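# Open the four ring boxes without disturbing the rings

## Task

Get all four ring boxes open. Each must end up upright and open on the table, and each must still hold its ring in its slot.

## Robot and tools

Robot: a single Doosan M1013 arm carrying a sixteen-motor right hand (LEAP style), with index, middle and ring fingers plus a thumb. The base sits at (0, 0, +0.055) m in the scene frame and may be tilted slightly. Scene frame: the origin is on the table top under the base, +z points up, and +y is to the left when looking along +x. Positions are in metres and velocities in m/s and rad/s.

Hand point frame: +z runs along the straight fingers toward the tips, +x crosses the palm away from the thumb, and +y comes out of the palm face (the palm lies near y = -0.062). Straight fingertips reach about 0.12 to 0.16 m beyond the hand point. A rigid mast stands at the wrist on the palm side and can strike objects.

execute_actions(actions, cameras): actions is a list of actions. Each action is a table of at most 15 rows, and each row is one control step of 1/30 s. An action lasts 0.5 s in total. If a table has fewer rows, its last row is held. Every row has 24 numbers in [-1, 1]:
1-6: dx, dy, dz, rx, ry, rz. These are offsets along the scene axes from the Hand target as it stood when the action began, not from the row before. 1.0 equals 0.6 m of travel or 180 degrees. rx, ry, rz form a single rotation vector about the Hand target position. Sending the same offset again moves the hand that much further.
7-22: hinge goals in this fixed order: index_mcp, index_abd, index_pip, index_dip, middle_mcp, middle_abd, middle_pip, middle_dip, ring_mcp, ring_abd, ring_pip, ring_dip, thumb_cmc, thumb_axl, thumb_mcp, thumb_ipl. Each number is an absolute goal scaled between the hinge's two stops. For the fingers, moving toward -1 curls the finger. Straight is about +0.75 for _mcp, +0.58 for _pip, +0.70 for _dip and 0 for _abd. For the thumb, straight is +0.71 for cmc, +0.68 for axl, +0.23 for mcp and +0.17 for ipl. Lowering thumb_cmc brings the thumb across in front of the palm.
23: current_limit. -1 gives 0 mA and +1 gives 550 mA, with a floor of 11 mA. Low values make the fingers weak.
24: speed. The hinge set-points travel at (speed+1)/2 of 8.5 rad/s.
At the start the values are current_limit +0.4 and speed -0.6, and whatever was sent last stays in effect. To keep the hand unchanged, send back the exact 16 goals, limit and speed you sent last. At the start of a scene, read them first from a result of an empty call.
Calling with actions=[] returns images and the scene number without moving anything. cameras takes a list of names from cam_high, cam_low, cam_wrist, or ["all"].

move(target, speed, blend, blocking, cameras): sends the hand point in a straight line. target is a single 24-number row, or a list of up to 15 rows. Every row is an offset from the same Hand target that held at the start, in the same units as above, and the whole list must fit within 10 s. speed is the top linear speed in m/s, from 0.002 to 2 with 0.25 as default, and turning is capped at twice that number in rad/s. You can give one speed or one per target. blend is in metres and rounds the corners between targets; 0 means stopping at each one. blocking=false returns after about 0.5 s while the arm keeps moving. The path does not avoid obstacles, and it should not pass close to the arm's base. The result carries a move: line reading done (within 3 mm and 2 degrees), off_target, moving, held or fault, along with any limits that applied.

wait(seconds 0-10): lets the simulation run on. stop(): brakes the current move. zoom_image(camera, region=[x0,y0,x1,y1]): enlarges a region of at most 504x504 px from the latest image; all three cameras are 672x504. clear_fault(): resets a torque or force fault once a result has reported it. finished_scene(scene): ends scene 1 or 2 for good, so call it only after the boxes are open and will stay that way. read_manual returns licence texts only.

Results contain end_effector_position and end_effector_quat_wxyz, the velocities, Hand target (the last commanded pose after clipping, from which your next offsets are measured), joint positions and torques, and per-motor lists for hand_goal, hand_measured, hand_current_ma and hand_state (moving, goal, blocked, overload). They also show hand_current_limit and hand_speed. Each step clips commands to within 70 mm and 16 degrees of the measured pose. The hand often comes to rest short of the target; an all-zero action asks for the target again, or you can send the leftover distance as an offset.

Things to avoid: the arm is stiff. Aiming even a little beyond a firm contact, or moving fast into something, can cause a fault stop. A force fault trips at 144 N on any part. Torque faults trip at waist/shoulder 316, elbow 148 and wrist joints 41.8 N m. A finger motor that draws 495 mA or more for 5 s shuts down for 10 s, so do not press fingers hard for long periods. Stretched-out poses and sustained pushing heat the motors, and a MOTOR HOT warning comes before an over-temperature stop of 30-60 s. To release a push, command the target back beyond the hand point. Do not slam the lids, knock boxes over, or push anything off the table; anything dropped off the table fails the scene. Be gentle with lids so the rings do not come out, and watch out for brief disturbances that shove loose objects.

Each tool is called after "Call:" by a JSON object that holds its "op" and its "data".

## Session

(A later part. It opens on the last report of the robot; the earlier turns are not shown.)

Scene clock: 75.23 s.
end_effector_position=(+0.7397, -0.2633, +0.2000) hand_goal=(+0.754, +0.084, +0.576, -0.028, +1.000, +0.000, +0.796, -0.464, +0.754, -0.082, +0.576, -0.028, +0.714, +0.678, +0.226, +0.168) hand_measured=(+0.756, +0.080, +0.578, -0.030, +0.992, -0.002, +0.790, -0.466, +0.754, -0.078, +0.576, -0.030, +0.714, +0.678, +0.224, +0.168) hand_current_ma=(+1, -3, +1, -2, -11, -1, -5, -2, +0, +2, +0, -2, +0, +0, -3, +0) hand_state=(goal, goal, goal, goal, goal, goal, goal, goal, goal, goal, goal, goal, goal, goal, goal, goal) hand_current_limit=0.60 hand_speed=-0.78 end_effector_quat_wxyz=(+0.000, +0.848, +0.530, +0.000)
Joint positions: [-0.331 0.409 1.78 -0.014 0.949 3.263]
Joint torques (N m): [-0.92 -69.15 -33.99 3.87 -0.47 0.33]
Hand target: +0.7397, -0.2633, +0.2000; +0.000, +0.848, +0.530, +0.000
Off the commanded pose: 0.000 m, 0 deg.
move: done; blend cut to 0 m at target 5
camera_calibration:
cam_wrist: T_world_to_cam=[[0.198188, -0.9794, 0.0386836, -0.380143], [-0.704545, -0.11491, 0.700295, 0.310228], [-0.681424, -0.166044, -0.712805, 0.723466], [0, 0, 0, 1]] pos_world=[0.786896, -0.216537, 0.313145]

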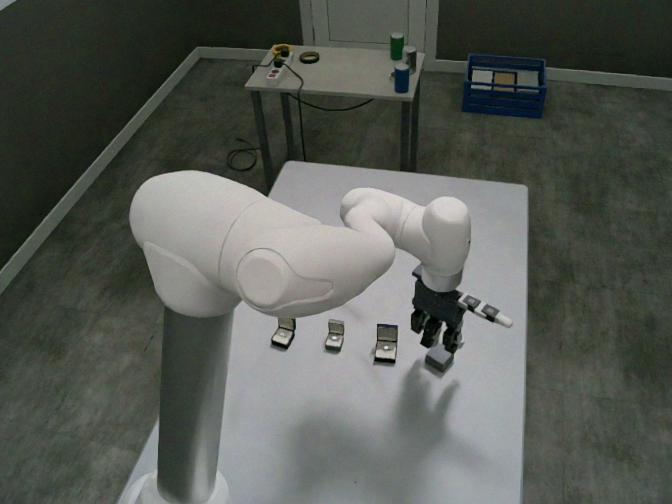

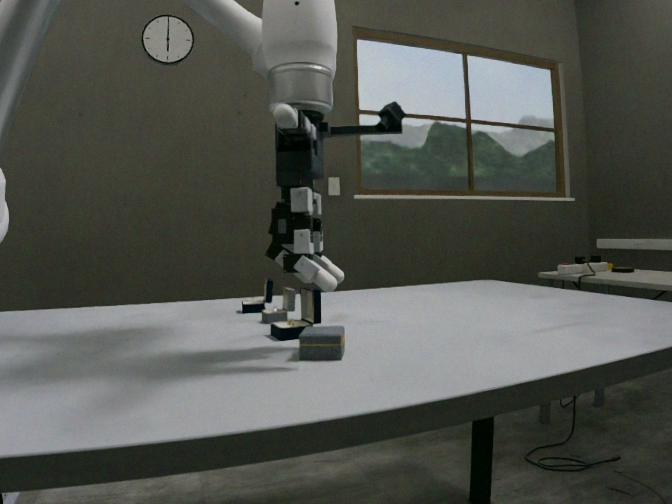

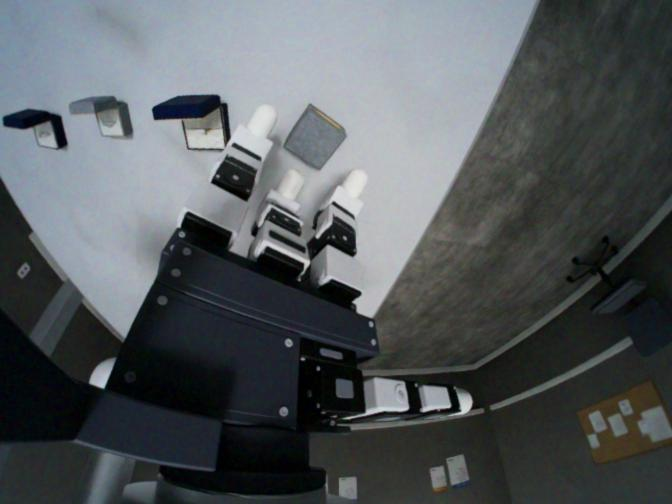

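Call:
{"op": "move", "data": {"target": [[-0.0632, 0.016, -0.0667, 0, 0, -0.0067, 0.754, 0.083, 0.576, -0.029, 1.0, 0.0, 0.796, -0.464, 0.754, -0.083, 0.576, -0.029, 0.714, 0.678, 0.226, 0.168, 0.6, -0.8], [-0.0632, 0.016, -0.1467, 0, 0, -0.0067, 0.754, 0.083, 0.576, -0.029, 1.0, 0.0, 0.796, -0.464, 0.754, -0.083, 0.576, -0.029, 0.714, 0.678, 0.226, 0.168, 0.6, -0.8], [-0.0632, 0.016, -0.1467, 0, 0, -0.0067, 0.754, -0.45, 0.576, -0.029, 1.0, 0.0, 0.796, -0.464, 0.754, 0.45, 0.576, -0.029, 0.714, 0.678, 0.226, 0.168, 0.78, -0.78], [-0.0632, 0.016, -0.1467, 0, 0, -0.0067, 0.829, -0.45, 0.62, -0.029, 1.0, 0.0, 0.343, -0.348, 0.829, 0.45, 0.62, -0.029, 0.714, 0.678, 0.226, 0.168, 0.78, -0.78], [-0.0632, 0.016, -0.1467, 0, 0, -0.0067, 0.829, -0.45, 0.62, -0.029, 1.0, 0.0, 0.42, -0.72, 0.829, 0.45, 0.62, -0.029, 0.714, 0.678, 0.226, 0.168, 0.78, -0.88]], "speed": [0.2, 0.14, 0.1, 0.1, 0.1], "blend": [0.015, 0, 0, 0, 0.001], "cameras": ["cam_wrist", "cam_low"]}}

Call:
{"op": "zoom_image", "data": {"camera": "cam_low", "region": [240, 270, 360, 370]}}

Scene clock: 81.50 s.
end_effector_position=(+0.7018, -0.2537, +0.1120) hand_goal=(+0.830, -0.450, +0.620, -0.028, +1.000, +0.000, +0.420, -0.720, +0.830, +0.450, +0.620, -0.028, +0.714, +0.678, +0.226, +0.168) hand_measured=(+0.768, -0.092, +0.586, -0.044, +1.000, -0.002, +0.434, -0.720, +0.770, +0.112, +0.584, -0.042, +0.714, +0.678, +0.224, +0.168) hand_current_ma=(-170, +489, -71, -26, +0, -1, +18, +0, -161, -489, -75, -22, +0, +0, -3, +0) hand_state=(blocked, blocked, blocked, goal, goal, goal, goal, goal, blocked, blocked, blocked, goal, goal, goal, goal, goal) hand_current_limit=0.78 hand_speed=-0.88 end_effector_quat_wxyz=(+0.000, +0.853, +0.521, +0.000)
Joint positions: [-0.335 0.457 1.911 -0.016 0.771 3.283]
Joint torques (N m): [-1.36 -67.14 -27.34 3.41 -0.1 0.34]
Hand target: +0.7018, -0.2537, +0.1120; +0.000, +0.853, +0.521, +0.000
Off the commanded pose: 0.000 m, 0 deg.
move: done
camera_calibration:
cam_wrist: T_world_to_cam=[[0.17746, -0.983371, 0.0386046, -0.346202], [-0.706778, -0.100053, 0.700325, 0.35163], [-0.684816, -0.151564, -0.71278, 0.642465], [0, 0, 0, 1]] pos_world=[0.749932, -0.207888, 0.225045]
Images, in order (width x height): cam_low 672x504, cam_wrist 672x504.

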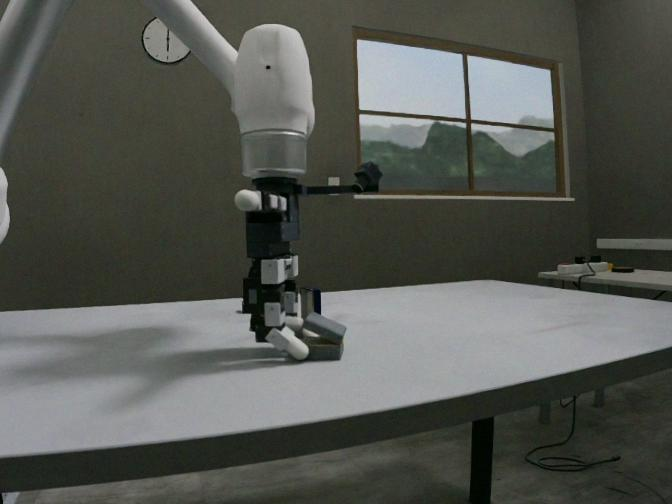

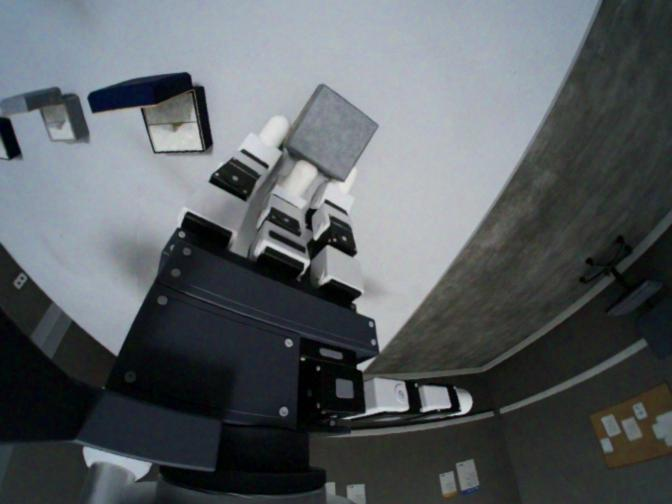

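Scaled by 4.200.

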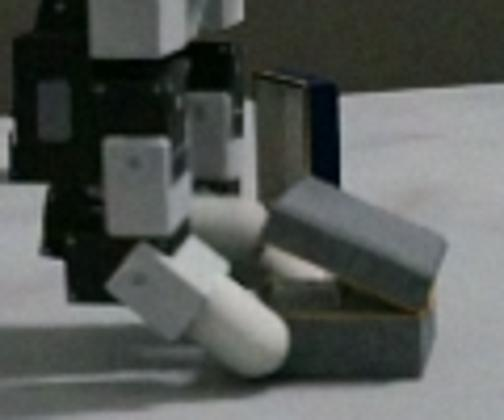

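Call:
{"op": "move", "data": {"target": [[0, 0, 0, 0, 0, 0, 0.8, -0.45, 0.6, -0.029, 0.452, 0.0, 0.44, -0.72, 0.8, 0.45, 0.6, -0.029, 0.714, 0.678, 0.226, 0.168, 0.6, -0.82], [0, 0, 0, 0, 0, 0, 0.8, -0.45, 0.6, -0.029, 0.397, 0.0, 0.44, -0.46, 0.8, 0.45, 0.6, -0.029, 0.714, 0.678, 0.226, 0.168, 0.6, -0.86], [0, 0, 0, 0, 0, 0, 0.8, -0.45, 0.6, -0.029, 0.6, 0.0, 0.44, -0.72, 0.8, 0.45, 0.6, -0.029, 0.714, 0.678, 0.226, 0.168, 0.6, -0.8], [0, 0, 0, 0, 0, 0, 0.754, 0.083, 0.576, -0.029, 1.0, 0.0, 0.44, -0.72, 0.754, -0.083, 0.576, -0.029, 0.714, 0.678, 0.226, 0.168, 0.6, -0.78], [0, 0, 0.18, 0, 0, 0, 0.754, 0.083, 0.576, -0.029, 1.0, 0.0, 0.796, -0.464, 0.754, -0.083, 0.576, -0.029, 0.714, 0.678, 0.226, 0.168, 0.6, -0.78]], "speed": [0.1, 0.1, 0.1, 0.1, 0.2], "blend": [0, 0, 0, 0, 0.001], "cameras": ["all"]}}

Call:
{"op": "zoom_image", "data": {"camera": "cam_low", "region": [230, 270, 370, 370]}}

Call:
{"op": "zoom_image", "data": {"camera": "cam_high", "region": [260, 300, 480, 390]}}

Scene clock: 87.80 s.
end_effector_position=(+0.7018, -0.2537, +0.2200) hand_goal=(+0.754, +0.084, +0.576, -0.028, +1.000, +0.000, +0.796, -0.464, +0.754, -0.082, +0.576, -0.028, +0.714, +0.678, +0.226, +0.168) hand_measured=(+0.756, +0.080, +0.578, -0.030, +0.992, -0.002, +0.790, -0.466, +0.756, -0.078, +0.576, -0.030, +0.714, +0.678, +0.224, +0.168) hand_current_ma=(+1, -3, +2, -2, -11, -1, -5, -2, +1, +3, +0, -2, +0, +0, -3, +0) hand_state=(goal, goal, goal, goal, goal, goal, goal, goal, goal, goal, goal, goal, goal, goal, goal, goal) hand_current_limit=0.60 hand_speed=-0.78 end_effector_quat_wxyz=(+0.000, +0.853, +0.521, +0.000)
Joint positions: [-0.334 0.338 1.843 -0.014 0.958 3.281]
Joint torques (N m): [-1.33 -62.84 -34.02 3.83 -0.45 0.46]
Hand target: +0.7018, -0.2537, +0.2200; +0.000, +0.853, +0.521, +0.000
Off the commanded pose: 0.000 m, 0 deg.
move: done
camera_calibration:
cam_wrist: T_world_to_cam=[[0.17746, -0.983371, 0.0386046, -0.350375], [-0.706778, -0.100053, 0.700325, 0.275925], [-0.684816, -0.151564, -0.71278, 0.719516], [0, 0, 0, 1]] pos_world=[0.749932, -0.207888, 0.333145]

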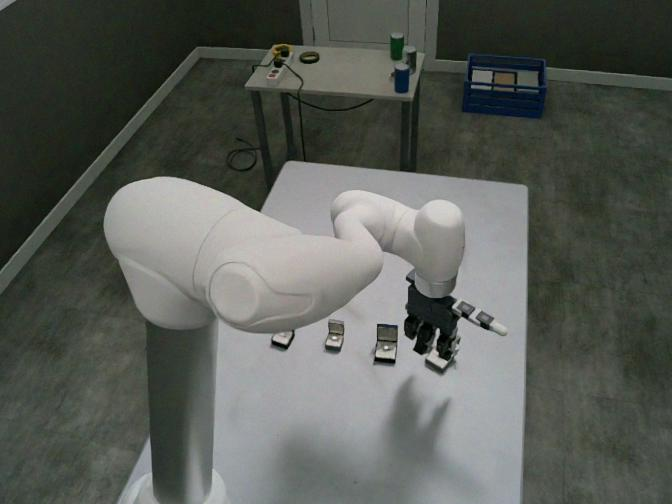

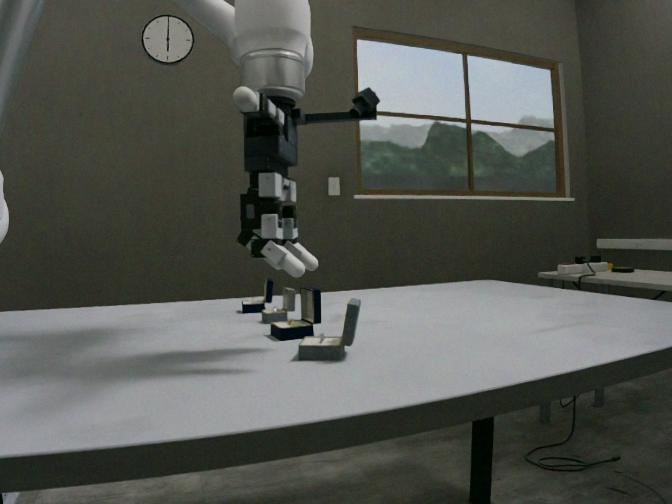

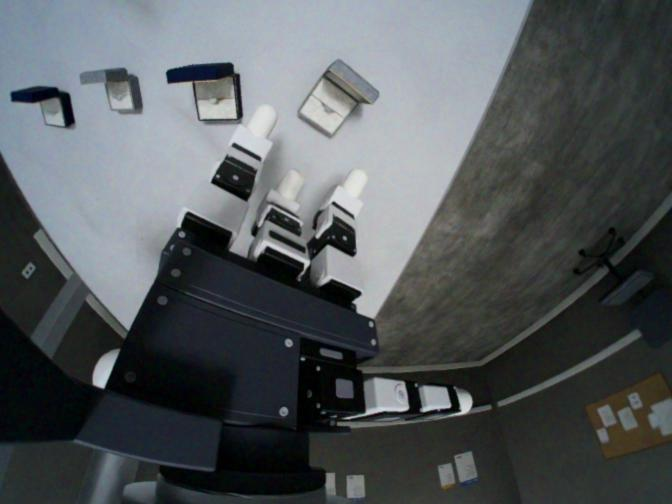

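Scaled by 3.600.

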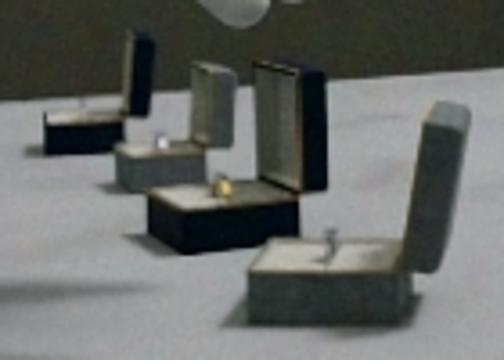

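Scaled by 2.291.

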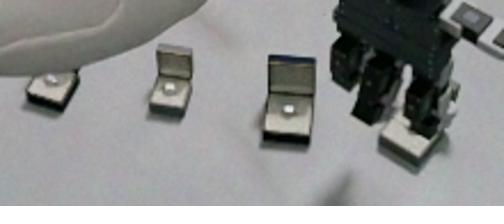

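Call:
{"op": "finished_scene", "data": {"scene": 2}}

The scene is finished: the task was done.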